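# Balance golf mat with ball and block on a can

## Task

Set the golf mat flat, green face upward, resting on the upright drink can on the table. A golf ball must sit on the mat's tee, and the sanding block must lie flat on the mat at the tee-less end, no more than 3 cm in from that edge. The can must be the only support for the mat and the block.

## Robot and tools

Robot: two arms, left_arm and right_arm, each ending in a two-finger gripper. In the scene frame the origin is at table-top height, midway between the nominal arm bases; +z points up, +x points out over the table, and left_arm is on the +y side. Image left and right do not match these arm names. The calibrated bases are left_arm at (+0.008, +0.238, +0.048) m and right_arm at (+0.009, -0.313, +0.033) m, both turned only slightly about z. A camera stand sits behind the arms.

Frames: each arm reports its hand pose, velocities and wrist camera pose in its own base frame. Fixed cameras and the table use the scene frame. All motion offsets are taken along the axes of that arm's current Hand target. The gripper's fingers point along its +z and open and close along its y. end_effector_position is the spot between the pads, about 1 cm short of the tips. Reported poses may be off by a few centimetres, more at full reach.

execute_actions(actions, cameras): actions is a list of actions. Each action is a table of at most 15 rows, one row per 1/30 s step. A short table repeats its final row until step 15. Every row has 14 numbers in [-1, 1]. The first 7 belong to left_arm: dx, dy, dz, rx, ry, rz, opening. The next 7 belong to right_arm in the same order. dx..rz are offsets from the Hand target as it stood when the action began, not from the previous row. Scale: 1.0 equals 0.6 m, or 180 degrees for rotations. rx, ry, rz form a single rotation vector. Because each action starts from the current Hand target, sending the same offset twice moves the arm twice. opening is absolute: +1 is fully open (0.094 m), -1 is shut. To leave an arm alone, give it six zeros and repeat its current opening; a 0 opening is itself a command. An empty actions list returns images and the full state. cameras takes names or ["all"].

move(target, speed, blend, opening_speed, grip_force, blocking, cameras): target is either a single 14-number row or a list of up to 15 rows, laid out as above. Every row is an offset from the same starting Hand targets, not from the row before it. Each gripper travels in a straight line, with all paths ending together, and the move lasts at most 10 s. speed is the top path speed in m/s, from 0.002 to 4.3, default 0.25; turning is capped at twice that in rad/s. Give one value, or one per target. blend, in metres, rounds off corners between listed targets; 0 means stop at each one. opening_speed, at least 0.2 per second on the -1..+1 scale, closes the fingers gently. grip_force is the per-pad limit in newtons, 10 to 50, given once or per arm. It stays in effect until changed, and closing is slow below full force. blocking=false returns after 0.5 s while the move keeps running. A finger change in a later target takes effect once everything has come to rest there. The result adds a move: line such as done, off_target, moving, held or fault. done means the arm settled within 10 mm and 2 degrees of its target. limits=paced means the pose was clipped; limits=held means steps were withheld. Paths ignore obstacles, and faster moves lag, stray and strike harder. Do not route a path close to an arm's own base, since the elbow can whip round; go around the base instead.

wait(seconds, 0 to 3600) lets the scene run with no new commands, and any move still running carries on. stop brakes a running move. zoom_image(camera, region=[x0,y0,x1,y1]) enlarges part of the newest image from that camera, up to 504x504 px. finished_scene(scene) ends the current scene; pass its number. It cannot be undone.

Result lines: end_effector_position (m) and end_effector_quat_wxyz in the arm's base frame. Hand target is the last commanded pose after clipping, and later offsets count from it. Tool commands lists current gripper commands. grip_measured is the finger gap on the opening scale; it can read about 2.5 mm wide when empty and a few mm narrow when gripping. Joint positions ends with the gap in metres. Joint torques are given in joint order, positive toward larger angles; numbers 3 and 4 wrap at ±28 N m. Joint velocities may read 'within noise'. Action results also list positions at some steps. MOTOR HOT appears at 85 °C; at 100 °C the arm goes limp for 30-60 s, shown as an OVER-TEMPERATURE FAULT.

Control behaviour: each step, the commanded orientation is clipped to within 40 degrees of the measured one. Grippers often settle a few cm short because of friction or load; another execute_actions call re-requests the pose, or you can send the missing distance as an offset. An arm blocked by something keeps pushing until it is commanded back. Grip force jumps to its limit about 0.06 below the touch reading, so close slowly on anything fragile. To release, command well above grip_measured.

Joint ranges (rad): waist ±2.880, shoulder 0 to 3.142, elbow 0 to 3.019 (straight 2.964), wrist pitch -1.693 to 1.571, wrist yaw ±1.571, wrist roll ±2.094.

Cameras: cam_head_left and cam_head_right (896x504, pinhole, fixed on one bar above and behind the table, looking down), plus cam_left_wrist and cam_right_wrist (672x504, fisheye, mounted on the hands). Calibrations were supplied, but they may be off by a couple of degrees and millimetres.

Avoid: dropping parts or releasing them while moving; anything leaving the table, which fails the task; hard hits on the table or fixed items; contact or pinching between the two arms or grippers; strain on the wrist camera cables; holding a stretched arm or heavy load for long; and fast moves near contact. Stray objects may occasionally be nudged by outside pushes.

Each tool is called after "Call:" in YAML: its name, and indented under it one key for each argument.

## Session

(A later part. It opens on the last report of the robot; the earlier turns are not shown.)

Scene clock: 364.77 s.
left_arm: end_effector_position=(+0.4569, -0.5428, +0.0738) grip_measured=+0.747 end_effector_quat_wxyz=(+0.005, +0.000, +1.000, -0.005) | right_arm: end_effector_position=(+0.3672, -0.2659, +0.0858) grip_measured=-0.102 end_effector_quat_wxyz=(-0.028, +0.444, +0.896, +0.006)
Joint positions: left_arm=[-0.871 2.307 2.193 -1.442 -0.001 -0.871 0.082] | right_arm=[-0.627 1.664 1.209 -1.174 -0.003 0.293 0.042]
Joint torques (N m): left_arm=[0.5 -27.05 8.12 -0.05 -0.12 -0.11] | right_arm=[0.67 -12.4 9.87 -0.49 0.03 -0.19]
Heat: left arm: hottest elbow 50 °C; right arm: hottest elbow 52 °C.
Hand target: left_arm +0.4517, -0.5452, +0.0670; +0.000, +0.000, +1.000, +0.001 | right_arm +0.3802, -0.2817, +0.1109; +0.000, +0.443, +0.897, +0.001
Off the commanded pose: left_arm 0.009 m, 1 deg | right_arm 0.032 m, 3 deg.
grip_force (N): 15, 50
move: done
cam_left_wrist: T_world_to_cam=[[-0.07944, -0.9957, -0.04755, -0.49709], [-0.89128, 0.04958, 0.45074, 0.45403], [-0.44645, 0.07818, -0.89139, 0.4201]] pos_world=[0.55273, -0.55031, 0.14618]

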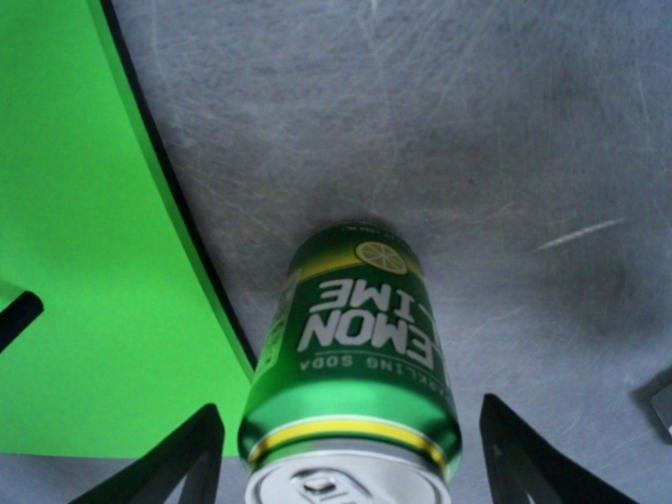

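Call:
move:
  target:
    - [0,0,-0.2333,0,0,0,0.75,0,0,0,0,0,0,-0.1]
    - [0,0.6,-0.2333,0,0,0,0.75,0,0,0,0,0,0,-0.1]
    - [0.2,0.99,-0.2333,0,0,0,0.75,0,0,0,0,0,0,-0.1]
  speed: [0.12,0.3,0.3]
  blend: [0.02,0.05,0]
  cameras: ["cam_head_left","cam_head_right","cam_left_wrist"]

Scene clock: 370.90 s.
left_arm: end_effector_position=(+0.3358, +0.0468, +0.2094) grip_measured=+0.748 end_effector_quat_wxyz=(+0.001, +0.000, +1.000, +0.002) | right_arm: end_effector_position=(+0.3672, -0.2659, +0.0858) grip_measured=-0.102 end_effector_quat_wxyz=(-0.028, +0.444, +0.896, +0.006)
Joint positions: left_arm=[0.138 1.232 1.093 -1.429 -0.003 0.138 0.082] | right_arm=[-0.627 1.664 1.209 -1.174 -0.003 0.293 0.042]
Joint torques (N m): left_arm=[2.14 -11.11 7.25 0.39 0.15 0.01] | right_arm=[0.38 -11.34 9.68 -0.39 0.07 -0.18]
Heat: left arm: hottest elbow 49 °C; right arm: hottest elbow 52 °C.
Hand target: left_arm +0.3320, +0.0487, +0.2074; +0.000, +0.000, +1.000, +0.000 | right_arm +0.3802, -0.2817, +0.1109; +0.000, +0.443, +0.897, +0.001
Off the commanded pose: left_arm 0.005 m, 0 deg | right_arm 0.032 m, 3 deg.
grip_force (N): 15, 50
move: done
cam_left_wrist: T_world_to_cam=[[-0.07978, -0.99496, -0.06079, 0.08967], [-0.88782, 0.0432, 0.45816, 0.25325], [-0.45322, 0.09053, -0.88679, 0.44155]] pos_world=[0.43212, 0.03831, 0.28098]

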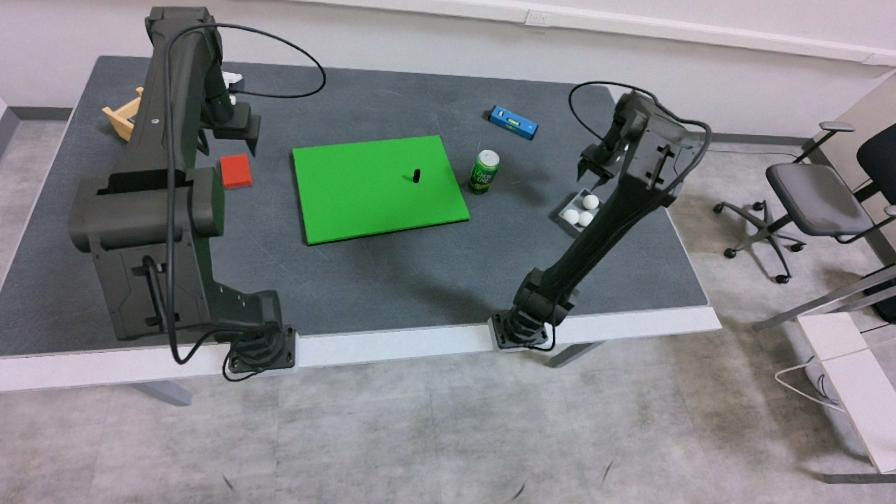

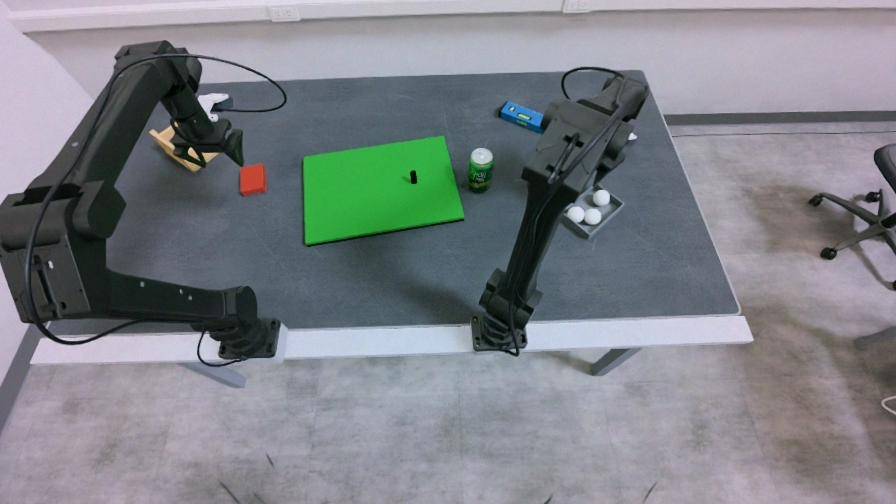

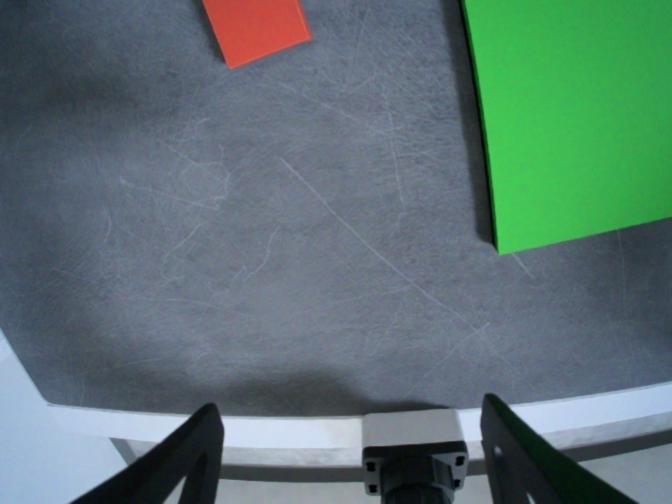

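Call:
move:
  target:
    - [0,0,0,0,0,0,0.75,0,0,-0.2,0,0,0,-0.1]
    - [0,0,0,0,0,0,0.75,0.536,0.612,-0.2,0,0,-0.842,0]
    - [0,0,0,0,0,0,0.75,0.536,0.612,-0.02,0,0,-0.842,0]
  speed: [0.15,0.3,0.15]
  blend: [0.03,0,0]
  cameras: ["cam_head_right","cam_right_wrist"]

Scene clock: 385.60 s.
left_arm: end_effector_position=(+0.3358, +0.0468, +0.2094) grip_measured=+0.748 end_effector_quat_wxyz=(+0.001, +0.000, +1.000, +0.002) | right_arm: end_effector_position=(+0.4740, +0.1941, +0.1276) grip_measured=-0.002 end_effector_quat_wxyz=(+0.001, +0.755, -0.656, -0.001)
Joint positions: left_arm=[0.138 1.232 1.093 -1.429 -0.003 0.139 0.082] | right_arm=[0.389 1.732 1.418 -1.26 0 -1.321 0.047]
Joint torques (N m): left_arm=[1.85 -11.28 7.19 0.39 0.15 0.04] | right_arm=[2.14 -11.22 6.78 0.72 -0.16 -0.26]
Heat: left arm: hottest elbow 47 °C; right arm: hottest elbow 52 °C.
Hand target: left_arm +0.3320, +0.0487, +0.2074; +0.000, +0.000, +1.000, +0.000 | right_arm +0.4761, +0.1969, +0.1238; -0.001, +0.761, -0.649, +0.000
Off the commanded pose: left_arm 0.005 m, 0 deg | right_arm 0.005 m, 1 deg.
grip_force (N): 15, 50
move: done; target 2's new opening was sent with right_arm's hand 0.021 m and 2 deg from that target
cam_right_wrist: T_world_to_cam=[[0.99746, 0.0574, -0.04211, -0.47651], [0.06967, -0.90873, 0.41153, 0.14839], [-0.01464, -0.41342, -0.91042, 0.31528]] pos_world=[0.46958, 0.29254, 0.2059]

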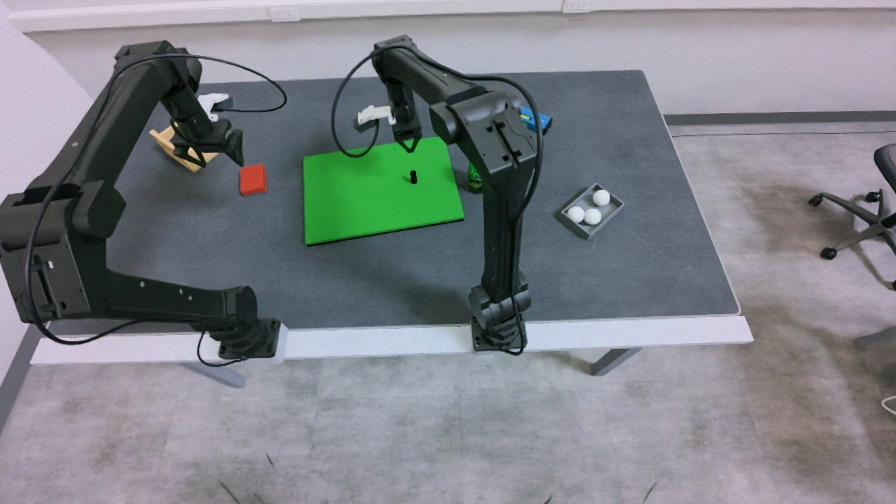

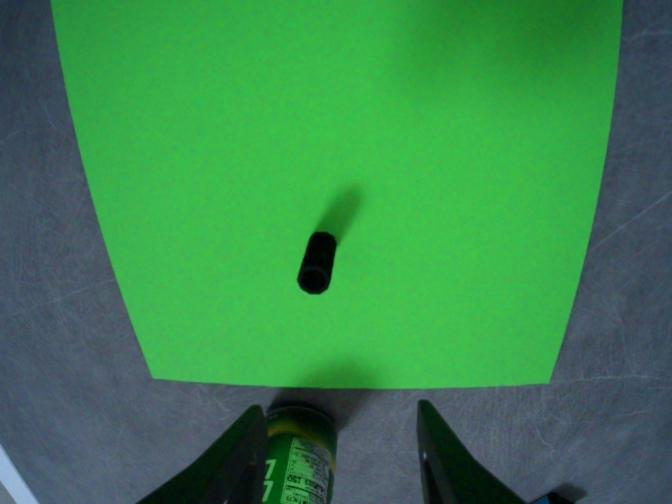

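Call:
move:
  target: [0,0,0,0,0,0,0.75,-0.0225,0.0236,0.1,0,0,0.0144,0]
  speed: 0.12
  cameras: ["cam_right_wrist"]

Scene clock: 390.63 s.
left_arm: end_effector_position=(+0.3358, +0.0468, +0.2094) grip_measured=+0.748 end_effector_quat_wxyz=(+0.001, +0.000, +1.000, +0.002) | right_arm: end_effector_position=(+0.4597, +0.2035, +0.0688) grip_measured=-0.002 end_effector_quat_wxyz=(+0.000, +0.747, -0.665, +0.000)
Joint positions: left_arm=[0.138 1.232 1.093 -1.429 -0.003 0.139 0.082] | right_arm=[0.418 1.765 1.298 -1.103 0 -1.269 0.047]
Joint torques (N m): left_arm=[2.02 -11.16 7.24 0.39 0.14 0.03] | right_arm=[1.67 -10.52 6.09 0.65 -0.13 0.09]
Heat: left arm: hottest elbow 46 °C; right arm: hottest elbow 51 °C.
Hand target: left_arm +0.3320, +0.0487, +0.2074; +0.000, +0.000, +1.000, +0.000 | right_arm +0.4601, +0.2081, +0.0638; -0.001, +0.746, -0.666, +0.000
Off the commanded pose: left_arm 0.005 m, 0 deg | right_arm 0.007 m, 0 deg.
grip_force (N): 15, 50
move: done
cam_right_wrist: T_world_to_cam=[[0.99865, 0.03349, -0.03959, -0.46112], [0.04682, -0.91056, 0.41073, 0.19317], [-0.0223, -0.41203, -0.9109, 0.26875]] pos_world=[0.45745, 0.30207, 0.1472]

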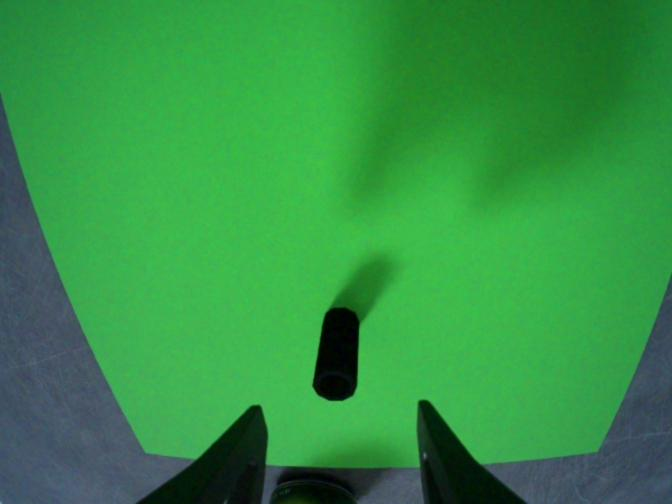

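Call:
move:
  target:
    - [0,0,0,0,0,0,0.75,0.0083,0,0.068,0,0,0.005,0]
    - [0,0,0,0,0,0,0.75,0.0083,0,0.068,0,0,0.005,-1]
  speed: 0.08
  opening_speed: 1.0
  grip_force: [15,50]
  cameras: ["cam_right_wrist"]

Scene clock: 395.13 s.
left_arm: end_effector_position=(+0.3358, +0.0468, +0.2094) grip_measured=+0.748 end_effector_quat_wxyz=(+0.001, +0.000, +1.000, +0.002) | right_arm: end_effector_position=(+0.4562, +0.2022, +0.0271) grip_measured=-0.802 end_effector_quat_wxyz=(+0.003, +0.742, -0.670, -0.002)
Joint positions: left_arm=[0.138 1.232 1.093 -1.429 -0.003 0.139 0.082] | right_arm=[0.418 1.815 1.244 -1.006 -0.001 -1.256 0.009]
Joint torques (N m): left_arm=[1.96 -11.16 7.19 0.32 0.15 0.04] | right_arm=[1.38 -11.4 5.9 0.88 -0.08 -0.05]
Heat: left arm: hottest elbow 46 °C; right arm: hottest elbow 50 °C.
Hand target: left_arm +0.3320, +0.0487, +0.2074; +0.000, +0.000, +1.000, +0.000 | right_arm +0.4606, +0.2032, +0.0229; -0.001, +0.740, -0.672, +0.000
Off the commanded pose: left_arm 0.005 m, 0 deg | right_arm 0.006 m, 1 deg.
grip_force (N): 15, 50
move: done
cam_right_wrist: T_world_to_cam=[[0.99871, 0.02045, -0.04641, -0.45649], [0.03779, -0.91036, 0.41208, 0.2133], [-0.03383, -0.41331, -0.90996, 0.2356]] pos_world=[0.45582, 0.30089, 0.1053]

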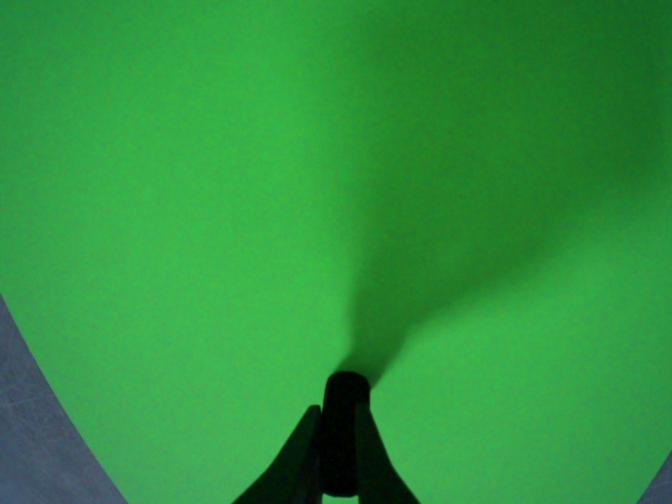

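Call:
move:
  target: [0,0,0,0,0,0,0.75,0.0024,-0.025,-0.2,0.02,0,0,-1]
  speed: 0.08
  cameras: ["cam_head_left","cam_head_right","cam_right_wrist"]

Scene clock: 403.80 s.
left_arm: end_effector_position=(+0.3358, +0.0468, +0.2094) grip_measured=+0.748 end_effector_quat_wxyz=(+0.001, +0.000, +1.000, +0.002) | right_arm: end_effector_position=(+0.4473, +0.1944, +0.0911) grip_measured=-0.802 end_effector_quat_wxyz=(+0.027, +0.742, -0.670, -0.001)
Joint positions: left_arm=[0.138 1.232 1.093 -1.429 -0.003 0.139 0.082] | right_arm=[0.418 1.735 1.319 -1.205 0.019 -1.254 0.009]
Joint torques (N m): left_arm=[1.96 -11.22 7.24 0.38 0.17 0.05] | right_arm=[0.09 -15.62 11.71 -0.46 -0.04 -0.07]
Heat: left arm: hottest elbow 45 °C; right arm: hottest elbow 49 °C.
Hand target: left_arm +0.3320, +0.0487, +0.2074; +0.000, +0.000, +1.000, +0.000 | right_arm +0.4756, +0.2030, +0.1429; -0.024, +0.740, -0.672, +0.021
Off the commanded pose: left_arm 0.005 m, 0 deg | right_arm 0.060 m, 6 deg.
grip_force (N): 15, 50
move: off_target (right_arm)
cam_right_wrist: T_world_to_cam=[[0.99675, 0.0176, -0.07856, -0.44004], [0.05074, -0.89493, 0.44332, 0.16858], [-0.0625, -0.44586, -0.89292, 0.30788]] pos_world=[0.4493, 0.29588, 0.16561]

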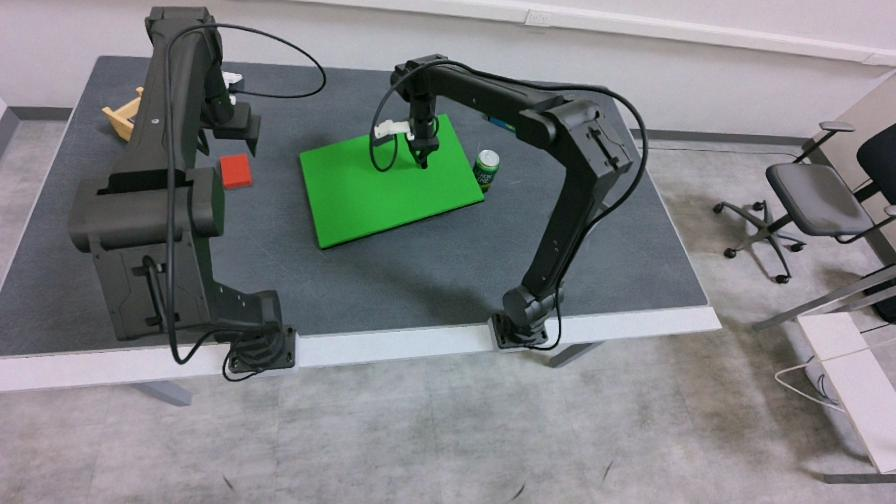

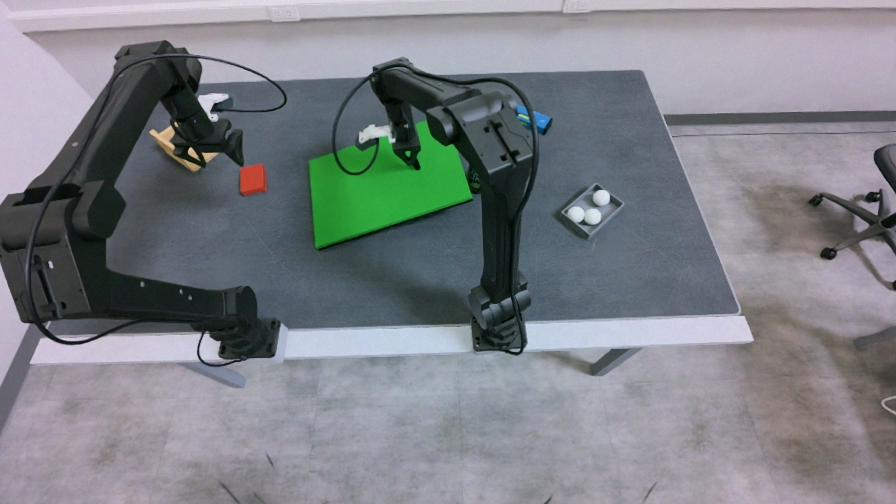

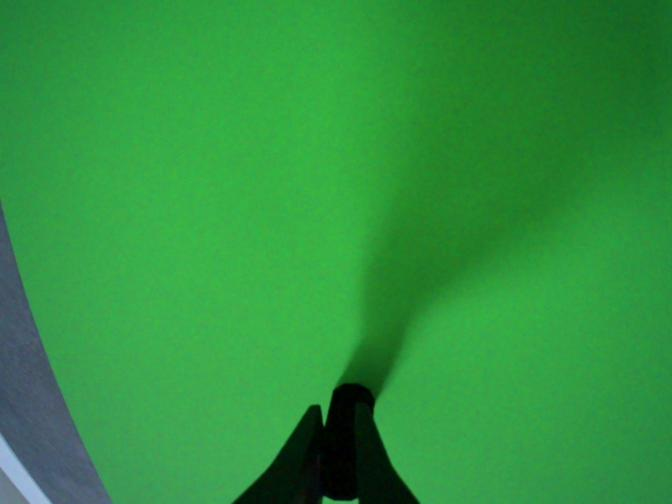

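Call:
move:
  target: [0,0,0,0,0,0,0.75,0.0016,-0.0166,-0.2,0.005,0,0,-1]
  speed: 0.08
  cameras: ["cam_head_left","cam_head_right","cam_right_wrist"]

Scene clock: 407.93 s.
left_arm: end_effector_position=(+0.3358, +0.0468, +0.2094) grip_measured=+0.748 end_effector_quat_wxyz=(+0.001, +0.000, +1.000, +0.002) | right_arm: end_effector_position=(+0.4575, +0.1976, +0.2023) grip_measured=-0.818 end_effector_quat_wxyz=(+0.030, +0.742, -0.670, +0.001)
Joint positions: left_arm=[0.138 1.232 1.093 -1.429 -0.003 0.139 0.082] | right_arm=[0.418 1.686 1.558 -1.496 0.026 -1.254 0.009]
Joint torques (N m): left_arm=[1.85 -11.34 7.21 0.32 0.13 0.05] | right_arm=[0.97 -15.56 13.05 -0.44 -0.11 -0.08]
Heat: left arm: hottest elbow 45 °C; right arm: hottest elbow 50 °C.
Hand target: left_arm +0.3320, +0.0487, +0.2074; +0.000, +0.000, +1.000, +0.000 | right_arm +0.4780, +0.2021, +0.2633; -0.030, +0.740, -0.672, +0.026
Off the commanded pose: left_arm 0.005 m, 0 deg | right_arm 0.065 m, 7 deg.
grip_force (N): 15, 50
move: off_target (right_arm)
cam_right_wrist: T_world_to_cam=[[0.9967, 0.01733, -0.07932, -0.44128], [0.05133, -0.89144, 0.45021, 0.1192], [-0.0629, -0.4528, -0.88939, 0.41011]] pos_world=[0.4595, 0.2996, 0.27608]

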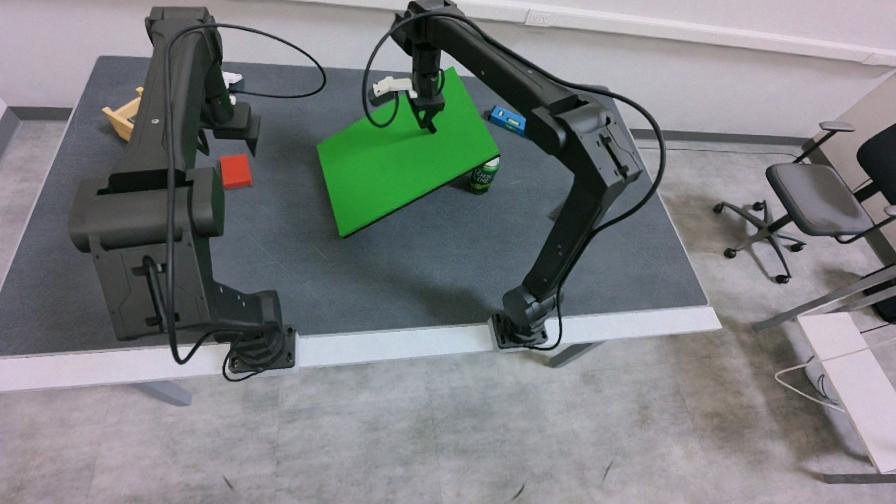

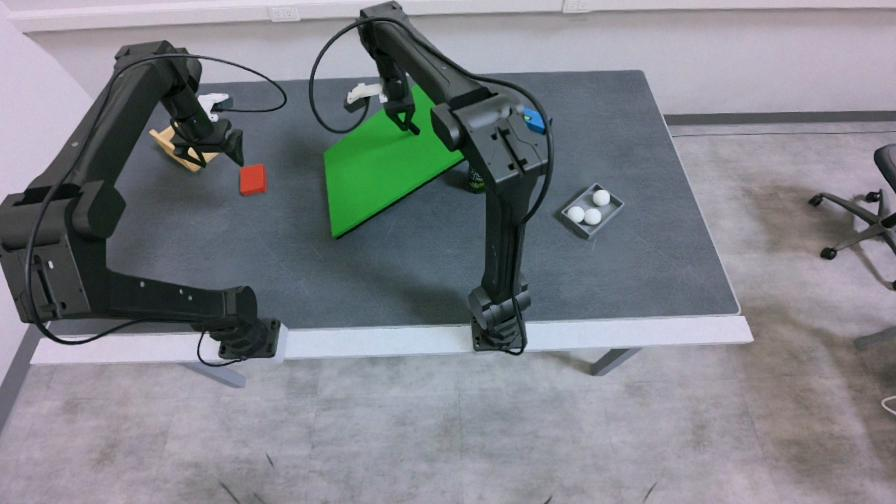

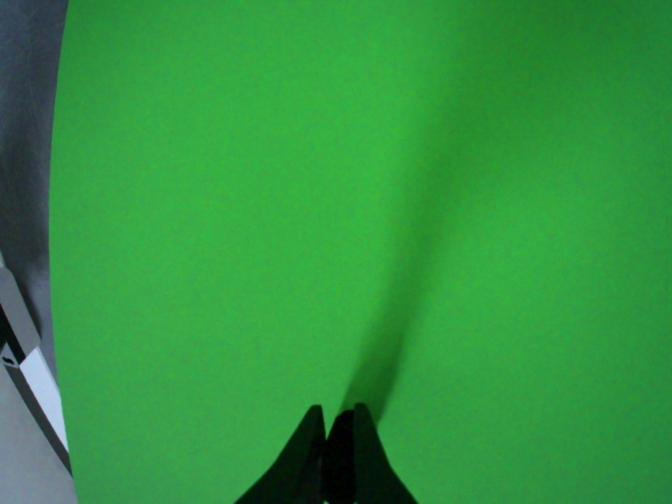

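Call:
move:
  target: [0,0,0,0,0,0,0.75,0.1995,0.0158,-0.012,0,0,0.0167,-1]
  speed: 0.08
  cameras: ["cam_head_left","cam_head_right"]

Scene clock: 412.43 s.
left_arm: end_effector_position=(+0.3358, +0.0468, +0.2094) grip_measured=+0.748 end_effector_quat_wxyz=(+0.001, +0.000, +1.000, +0.002) | right_arm: end_effector_position=(+0.4836, +0.0840, +0.2336) grip_measured=-0.821 end_effector_quat_wxyz=(-0.001, +0.719, -0.695, +0.008)
Joint positions: left_arm=[0.138 1.232 1.093 -1.429 -0.003 0.139 0.082] | right_arm=[0.177 1.616 1.553 -1.496 0.011 -1.427 0.008]
Joint velocities: left_arm=[within noise] | right_arm=[-0.005 -0.005 -0.007 -0.002 0.168 0.022 0]
Joint torques (N m): left_arm=[2.02 -11.05 7.25 0.36 0.15 0.06] | right_arm=[1.32 -14.33 8.34 -0.24 -0.26 -0.21]
Heat: left arm: hottest elbow 45 °C; right arm: hottest elbow 50 °C.
Hand target: left_arm +0.3320, +0.0487, +0.2074; +0.000, +0.000, +1.000, +0.000 | right_arm +0.4796, +0.0821, +0.2696; -0.031, +0.722, -0.691, +0.025
Off the commanded pose: left_arm 0.005 m, 0 deg | right_arm 0.036 m, 4 deg.
grip_force (N): 15, 50
move: off_target (right_arm)

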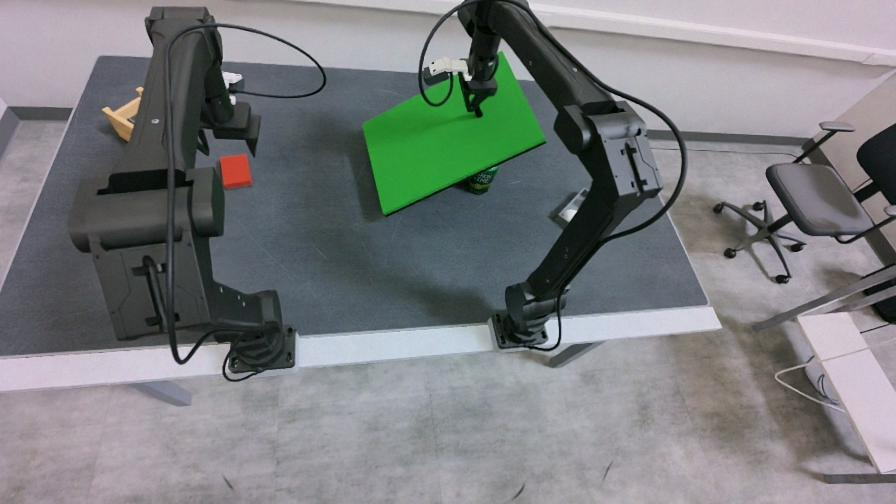

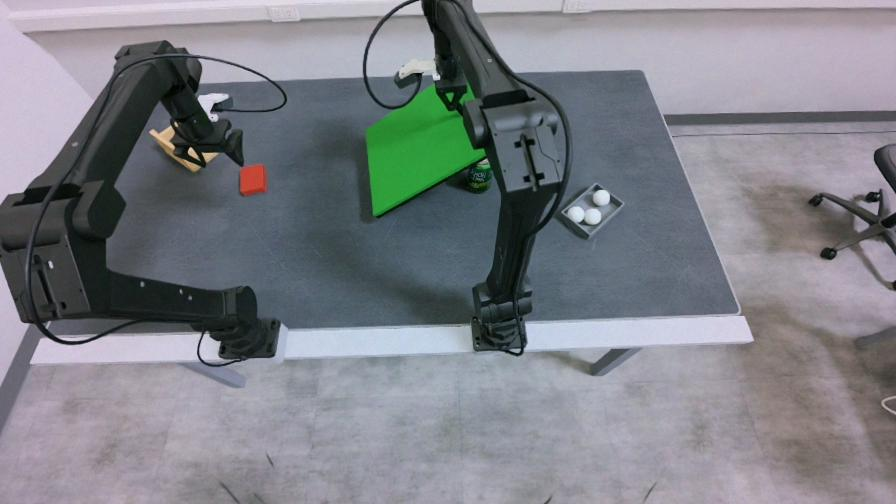

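Call:
move:
  target: [0,0,0,0,0,0,0.75,0.1415,0.0235,0.0,0,0,0.025,-1]
  speed: 0.08
  cameras: ["cam_head_left","cam_head_right"]

Call:
zoom_image:
  camera: "cam_head_right"
  region: [360, 40, 612, 240]

Call:
zoom_image:
  camera: "cam_head_left"
  region: [360, 20, 612, 220]

Scene clock: 422.07 s.
left_arm: end_effector_position=(+0.3358, +0.0468, +0.2094) grip_measured=+0.748 end_effector_quat_wxyz=(+0.001, +0.000, +1.000, +0.002) | right_arm: end_effector_position=(+0.4709, -0.0016, +0.2343) grip_measured=-0.821 end_effector_quat_wxyz=(-0.002, +0.691, -0.723, +0.001)
Joint positions: left_arm=[0.138 1.232 1.093 -1.429 -0.003 0.139 0.082] | right_arm=[-0.003 1.569 1.498 -1.496 -0.002 -1.529 0.008]
Joint torques (N m): left_arm=[1.9 -11.4 7.28 0.32 0.15 0.03] | right_arm=[0.67 -13.98 8.31 -0.03 -0.33 -0.21]
Heat: left arm: hottest elbow 44 °C; right arm: hottest elbow 49 °C.
Hand target: left_arm +0.3320, +0.0487, +0.2074; +0.000, +0.000, +1.000, +0.000 | right_arm +0.4693, -0.0034, +0.2679; -0.032, +0.694, -0.719, +0.024
Off the commanded pose: left_arm 0.005 m, 0 deg | right_arm 0.034 m, 4 deg.
grip_force (N): 15, 50
move: off_target (right_arm)

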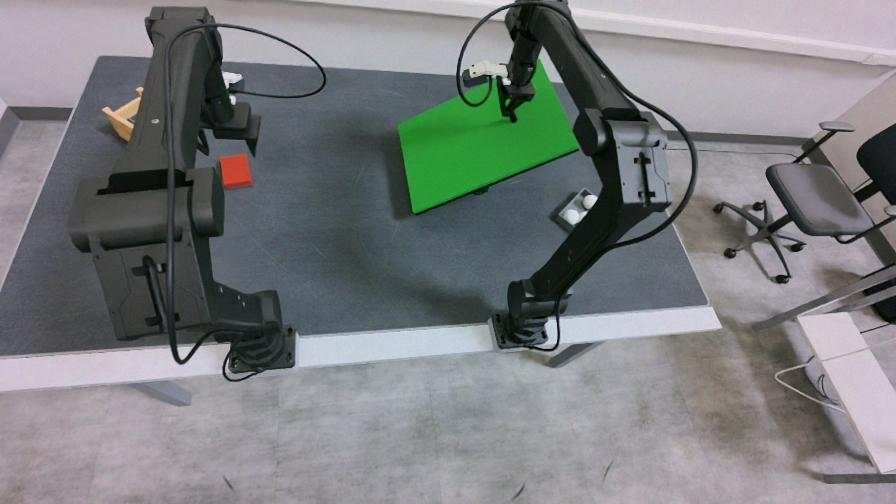

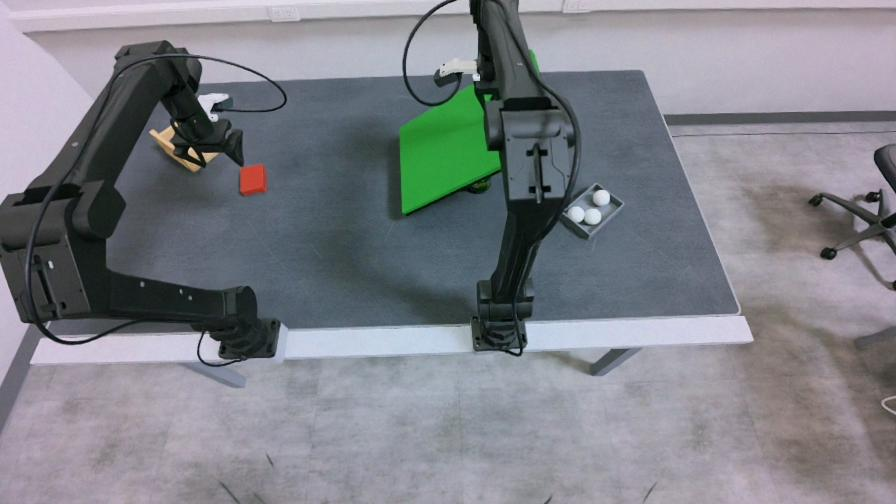

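Scaled by 2.000.

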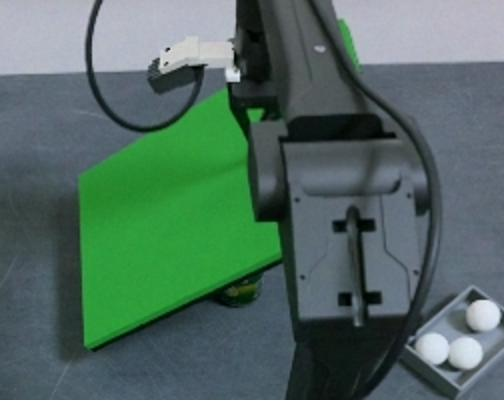

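Scaled by 2.000.

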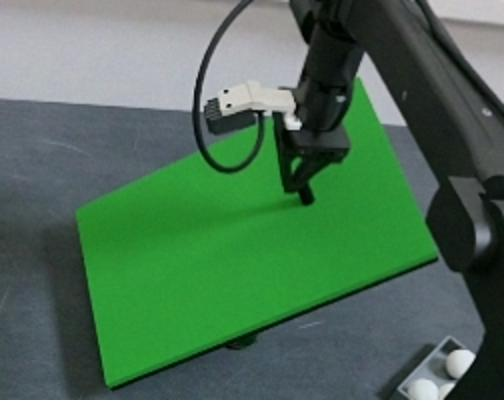

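Call:
move:
  target:
    - [-0.03,-0.4145,-0.071,-0.2506,-0.4658,0.211,1,0,0,0,0,0,0,-1]
    - [0.09,-0.736,0.129,-0.2506,-0.4658,0.211,1,0,0,0,0,0,0,-1]
  speed: [0.3,0.2]
  cameras: ["cam_head_left","cam_head_right","cam_left_wrist"]

Scene clock: 445.07 s.
left_arm: end_effector_position=(+0.2763, -0.3837, +0.1311) grip_measured=+0.998 end_effector_quat_wxyz=(+0.633, +0.295, +0.626, +0.346) | right_arm: end_effector_position=(+0.4709, -0.0014, +0.2343) grip_measured=-0.821 end_effector_quat_wxyz=(-0.002, +0.691, -0.722, +0.000)
Joint positions: left_arm=[-1.315 1.892 0.666 1.437 -1.371 1.146 0.094] | right_arm=[-0.003 1.569 1.498 -1.496 -0.003 -1.53 0.008]
Joint torques (N m): left_arm=[0.91 -13.27 5.87 2.24 0.14 -0.1] | right_arm=[0.97 -14.97 8.32 0.2 -0.33 -0.24]
Heat: left arm: hottest elbow 44 °C; right arm: hottest elbow 49 °C.
Hand target: left_arm +0.2778, -0.3929, +0.1296; +0.638, +0.289, +0.625, +0.343 | right_arm +0.4693, -0.0034, +0.2679; -0.032, +0.694, -0.719, +0.024
Off the commanded pose: left_arm 0.009 m, 1 deg | right_arm 0.034 m, 4 deg.
grip_force (N): 15, 50
move: done
cam_left_wrist: T_world_to_cam=[[0.12365, -0.51489, -0.84829, -0.11695], [-0.48344, 0.71529, -0.50463, 0.52736], [0.8666, 0.47249, -0.16047, 0.07083]] pos_world=[0.20803, -0.4709, 0.17828]

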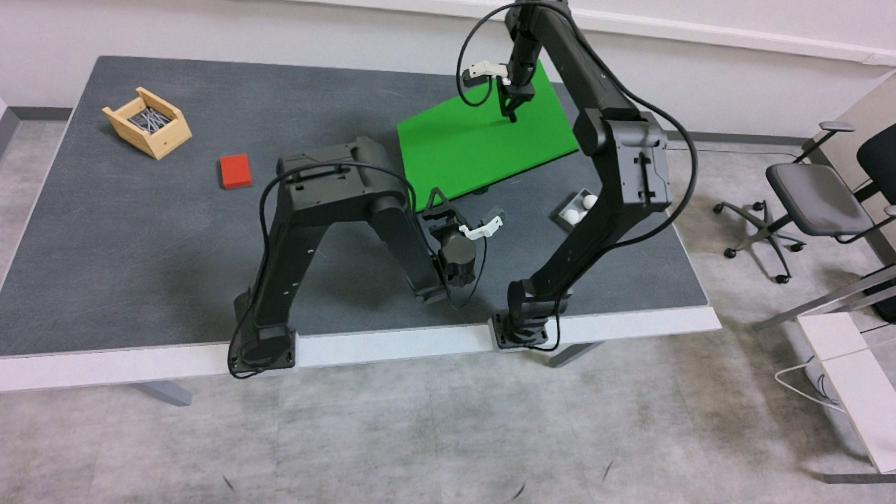

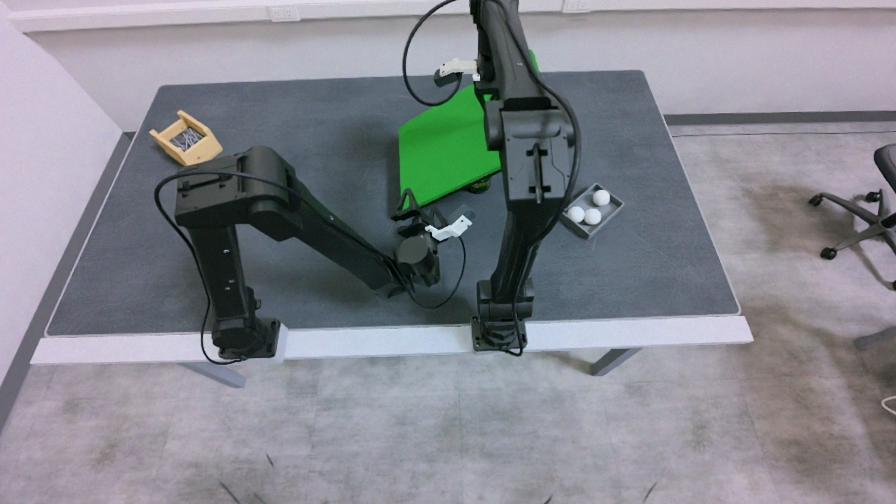

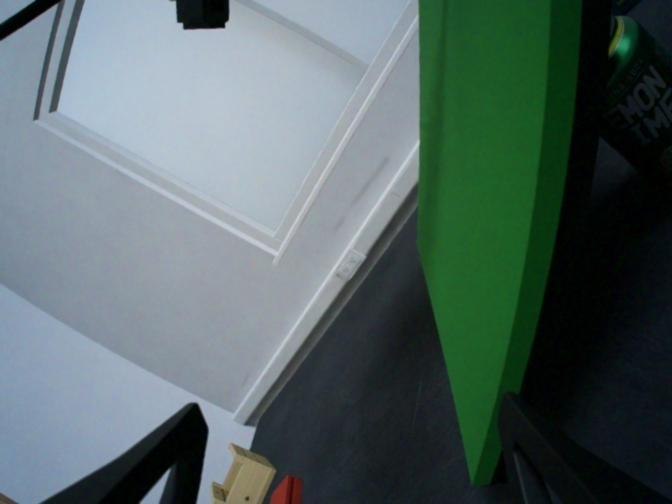

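Call:
move:
  target: [0,-0.117,0,0,0,0,1,0,0,0,0,0,0,-1]
  speed: 0.1
  cameras: ["cam_head_left","cam_head_right","cam_left_wrist"]

Scene clock: 450.57 s.
left_arm: end_effector_position=(+0.2851, -0.4264, +0.0794) grip_measured=+0.998 end_effector_quat_wxyz=(+0.635, +0.290, +0.627, +0.346) | right_arm: end_effector_position=(+0.4709, -0.0014, +0.2343) grip_measured=-0.821 end_effector_quat_wxyz=(-0.002, +0.691, -0.722, +0.000)
Joint positions: left_arm=[-1.32 2.108 0.818 1.531 -1.38 1.17 0.094] | right_arm=[-0.003 1.569 1.498 -1.496 -0.003 -1.53 0.008]
Joint torques (N m): left_arm=[0.67 -15.62 5.14 2.28 0.11 -0.05] | right_arm=[0.44 -14.04 8.29 0.23 -0.34 -0.27]
Heat: left arm: hottest elbow 44 °C; right arm: hottest elbow 49 °C.
Hand target: left_arm +0.2831, -0.4348, +0.0735; +0.638, +0.289, +0.625, +0.343 | right_arm +0.4693, -0.0034, +0.2679; -0.032, +0.694, -0.719, +0.024
Off the commanded pose: left_arm 0.010 m, 1 deg | right_arm 0.034 m, 4 deg.
grip_force (N): 15, 50
move: done
cam_left_wrist: T_world_to_cam=[[0.12995, -0.5203, -0.84404, -0.18834], [-0.48474, 0.70925, -0.51184, 0.53447], [0.86495, 0.47565, -0.16005, 0.07679]] pos_world=[0.21713, -0.51359, 0.12689]

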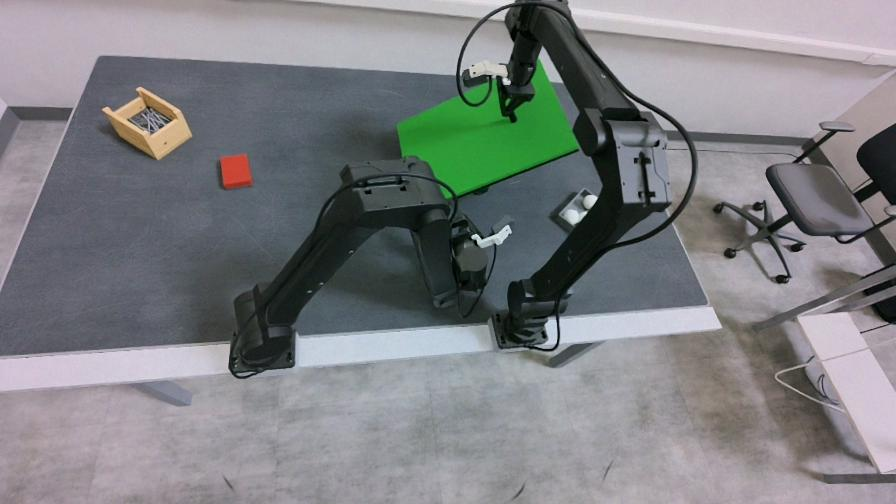

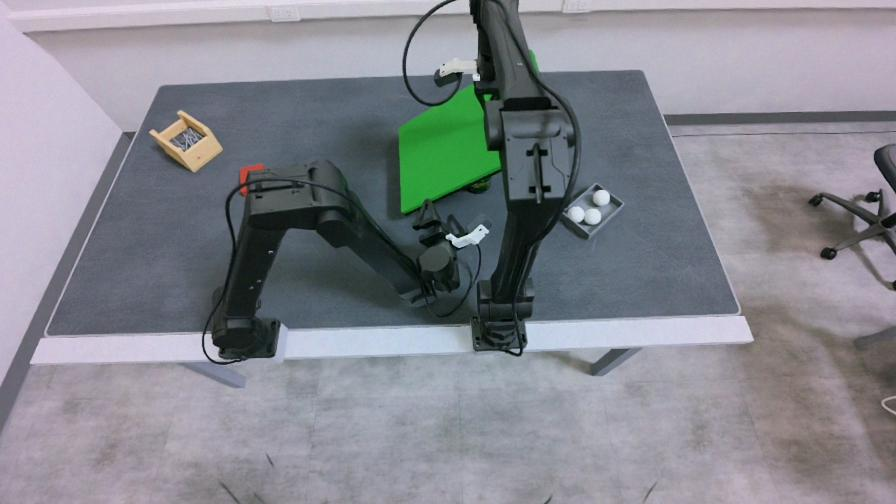

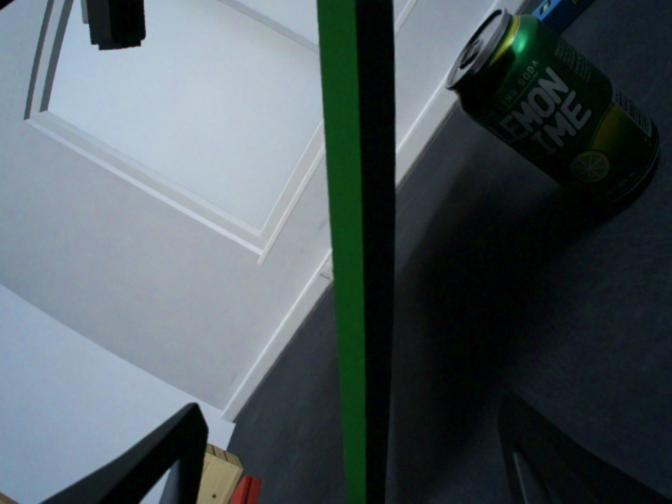

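Call:
move:
  target: [0,-0.005,0.1,0,0,0,1,0,0,0,0,0,0,-1]
  speed: 0.08
  cameras: ["cam_head_left","cam_left_wrist"]

Scene clock: 454.37 s.
left_arm: end_effector_position=(+0.3380, -0.4264, +0.0802) grip_measured=+0.998 end_effector_quat_wxyz=(+0.639, +0.290, +0.624, +0.343) | right_arm: end_effector_position=(+0.4709, -0.0014, +0.2343) grip_measured=-0.821 end_effector_quat_wxyz=(-0.002, +0.691, -0.722, +0.000)
Joint positions: left_arm=[-1.209 2.108 0.855 1.428 -1.263 1.095 0.094] | right_arm=[-0.003 1.569 1.498 -1.496 -0.003 -1.53 0.008]
Joint torques (N m): left_arm=[1.49 -16.56 5.63 1.01 0.21 -0.21] | right_arm=[0.79 -14.39 8.13 0.2 -0.34 -0.21]
Heat: left arm: hottest elbow 43 °C; right arm: hottest elbow 49 °C.
Hand target: left_arm +0.3432, -0.4328, +0.0741; +0.638, +0.289, +0.625, +0.343 | right_arm +0.4693, -0.0034, +0.2679; -0.032, +0.694, -0.719, +0.024
Off the commanded pose: left_arm 0.010 m, 0 deg | right_arm 0.034 m, 4 deg.
grip_force (N): 15, 50
move: done
cam_left_wrist: T_world_to_cam=[[0.13233, -0.52543, -0.84048, -0.19787], [-0.47495, 0.71064, -0.51904, 0.55833], [0.87001, 0.46787, -0.15552, 0.02579]] pos_world=[0.26893, -0.51281, 0.1275]

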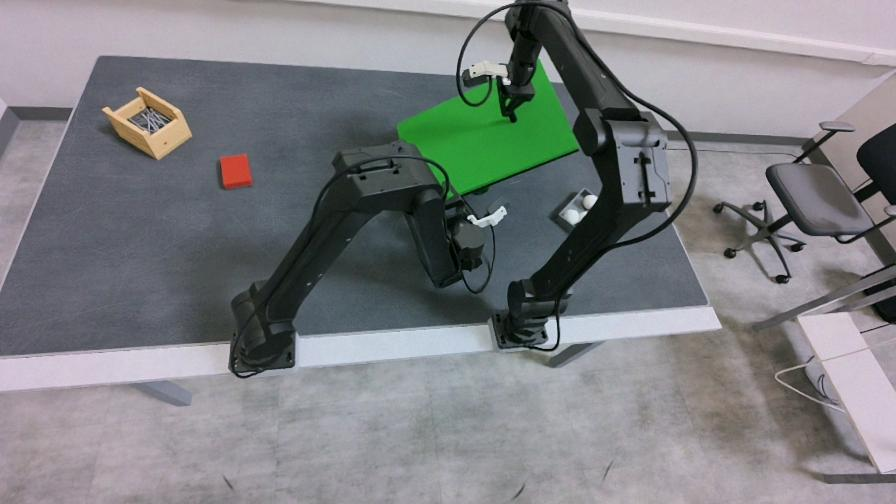

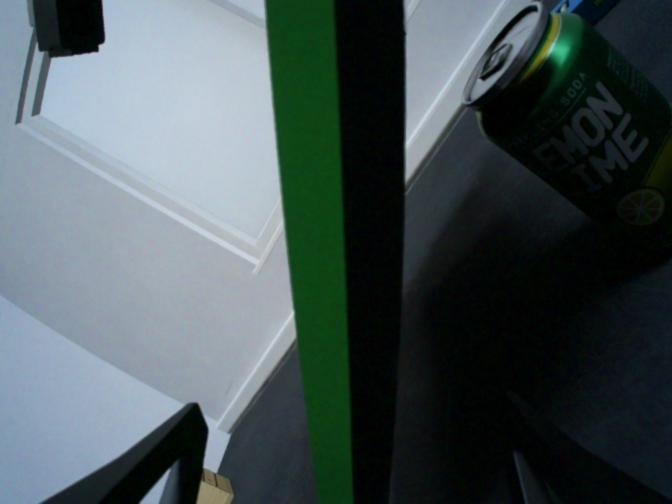

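Call:
move:
  target: [0,0,0.018,0,0,0,1,0,0,0,0,0,0,-1]
  speed: 0.06
  cameras: ["cam_left_wrist"]

Scene clock: 457.67 s.
left_arm: end_effector_position=(+0.3477, -0.4266, +0.0804) grip_measured=+0.998 end_effector_quat_wxyz=(+0.639, +0.291, +0.624, +0.343) | right_arm: end_effector_position=(+0.4709, -0.0014, +0.2343) grip_measured=-0.821 end_effector_quat_wxyz=(-0.002, +0.691, -0.722, +0.000)
Joint positions: left_arm=[-1.19 2.108 0.864 1.408 -1.242 1.084 0.094] | right_arm=[-0.003 1.569 1.498 -1.496 -0.003 -1.53 0.008]
Joint torques (N m): left_arm=[1.9 -16.85 5.67 1.14 0.21 -0.18] | right_arm=[0.56 -13.86 8.28 0.21 -0.33 -0.28]
Heat: left arm: hottest elbow 43 °C; right arm: hottest elbow 49 °C.
Hand target: left_arm +0.3540, -0.4322, +0.0746; +0.638, +0.289, +0.625, +0.343 | right_arm +0.4693, -0.0034, +0.2679; -0.032, +0.694, -0.719, +0.024
Off the commanded pose: left_arm 0.010 m, 0 deg | right_arm 0.034 m, 4 deg.
grip_force (N): 15, 50
move: done
cam_left_wrist: T_world_to_cam=[[0.13125, -0.52494, -0.84096, -0.19848], [-0.4737, 0.71198, -0.51835, 0.56322], [0.87085, 0.4664, -0.15522, 0.01656]] pos_world=[0.27843, -0.51291, 0.1276]

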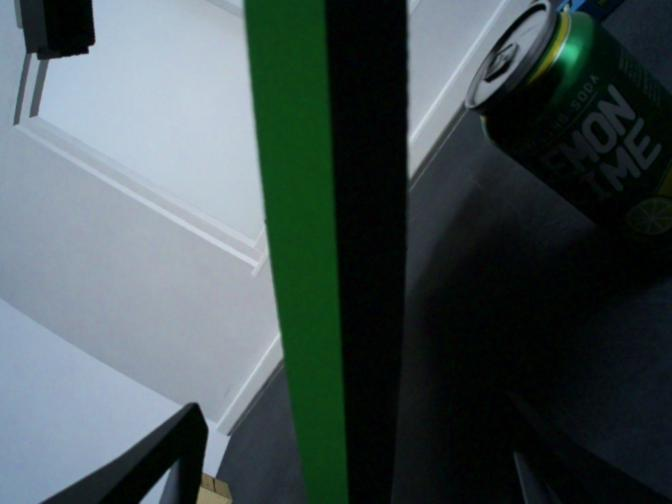

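Call:
move:
  target: [0,0,0,0,0,0,-0.8,0,0,0,0,0,0,-1]
  speed: 0.06
  opening_speed: 0.7
  grip_force: [30,50]
  cameras: ["cam_left_wrist","cam_head_left"]

Scene clock: 463.57 s.
left_arm: end_effector_position=(+0.3477, -0.4269, +0.0799) grip_measured=-0.609 end_effector_quat_wxyz=(+0.639, +0.293, +0.623, +0.343) | right_arm: end_effector_position=(+0.4707, -0.0014, +0.2353) grip_measured=-0.821 end_effector_quat_wxyz=(-0.003, +0.692, -0.722, +0.001)
Joint positions: left_arm=[-1.19 2.108 0.864 1.404 -1.24 1.083 0.018] | right_arm=[-0.003 1.567 1.498 -1.496 -0.003 -1.531 0.008]
Joint torques (N m): left_arm=[1.79 -16.67 5.74 1.31 0.13 -0.22] | right_arm=[0.38 -14.27 8.25 0.24 -0.33 -0.23]
Heat: left arm: hottest elbow 43 °C; right arm: hottest elbow 49 °C.
Hand target: left_arm +0.3540, -0.4322, +0.0747; +0.638, +0.289, +0.625, +0.343 | right_arm +0.4693, -0.0034, +0.2679; -0.032, +0.694, -0.719, +0.024
Off the commanded pose: left_arm 0.010 m, 0 deg | right_arm 0.033 m, 4 deg.
grip_force (N): 30, 50
move: done
cam_left_wrist: T_world_to_cam=[[0.12936, -0.52269, -0.84265, -0.19726], [-0.47327, 0.71421, -0.51568, 0.5638], [0.87136, 0.46551, -0.15499, 0.01598]] pos_world=[0.27843, -0.51321, 0.127]
Images, in order (width x height): cam_head_left 896x504, cam_left_wrist 672x504.

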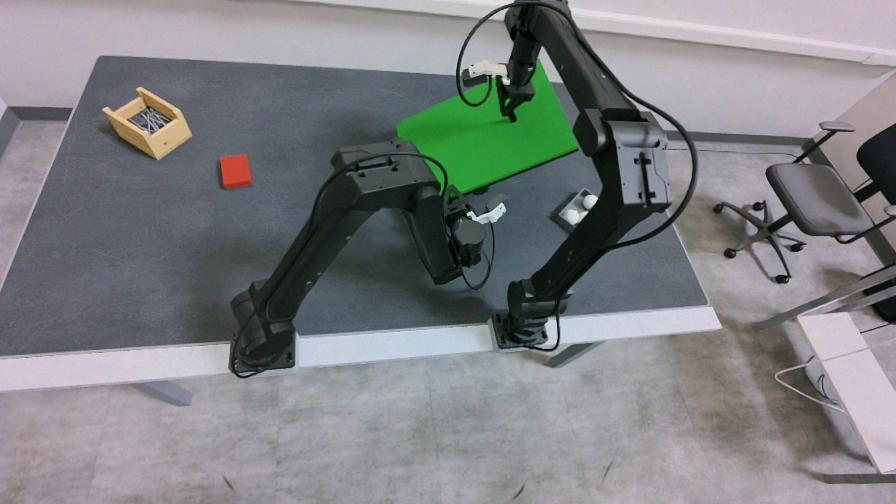

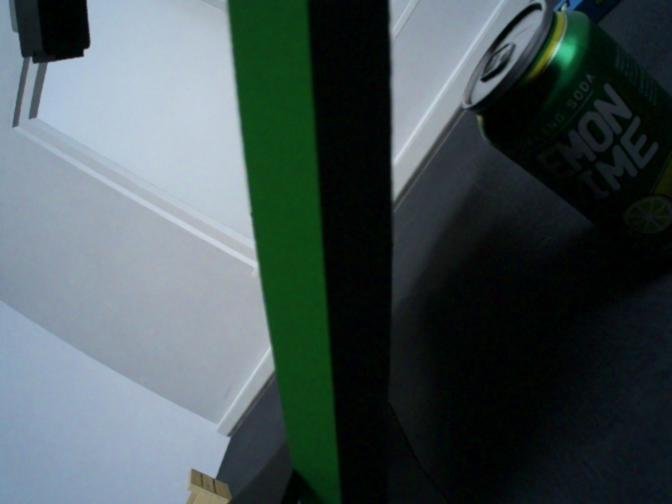

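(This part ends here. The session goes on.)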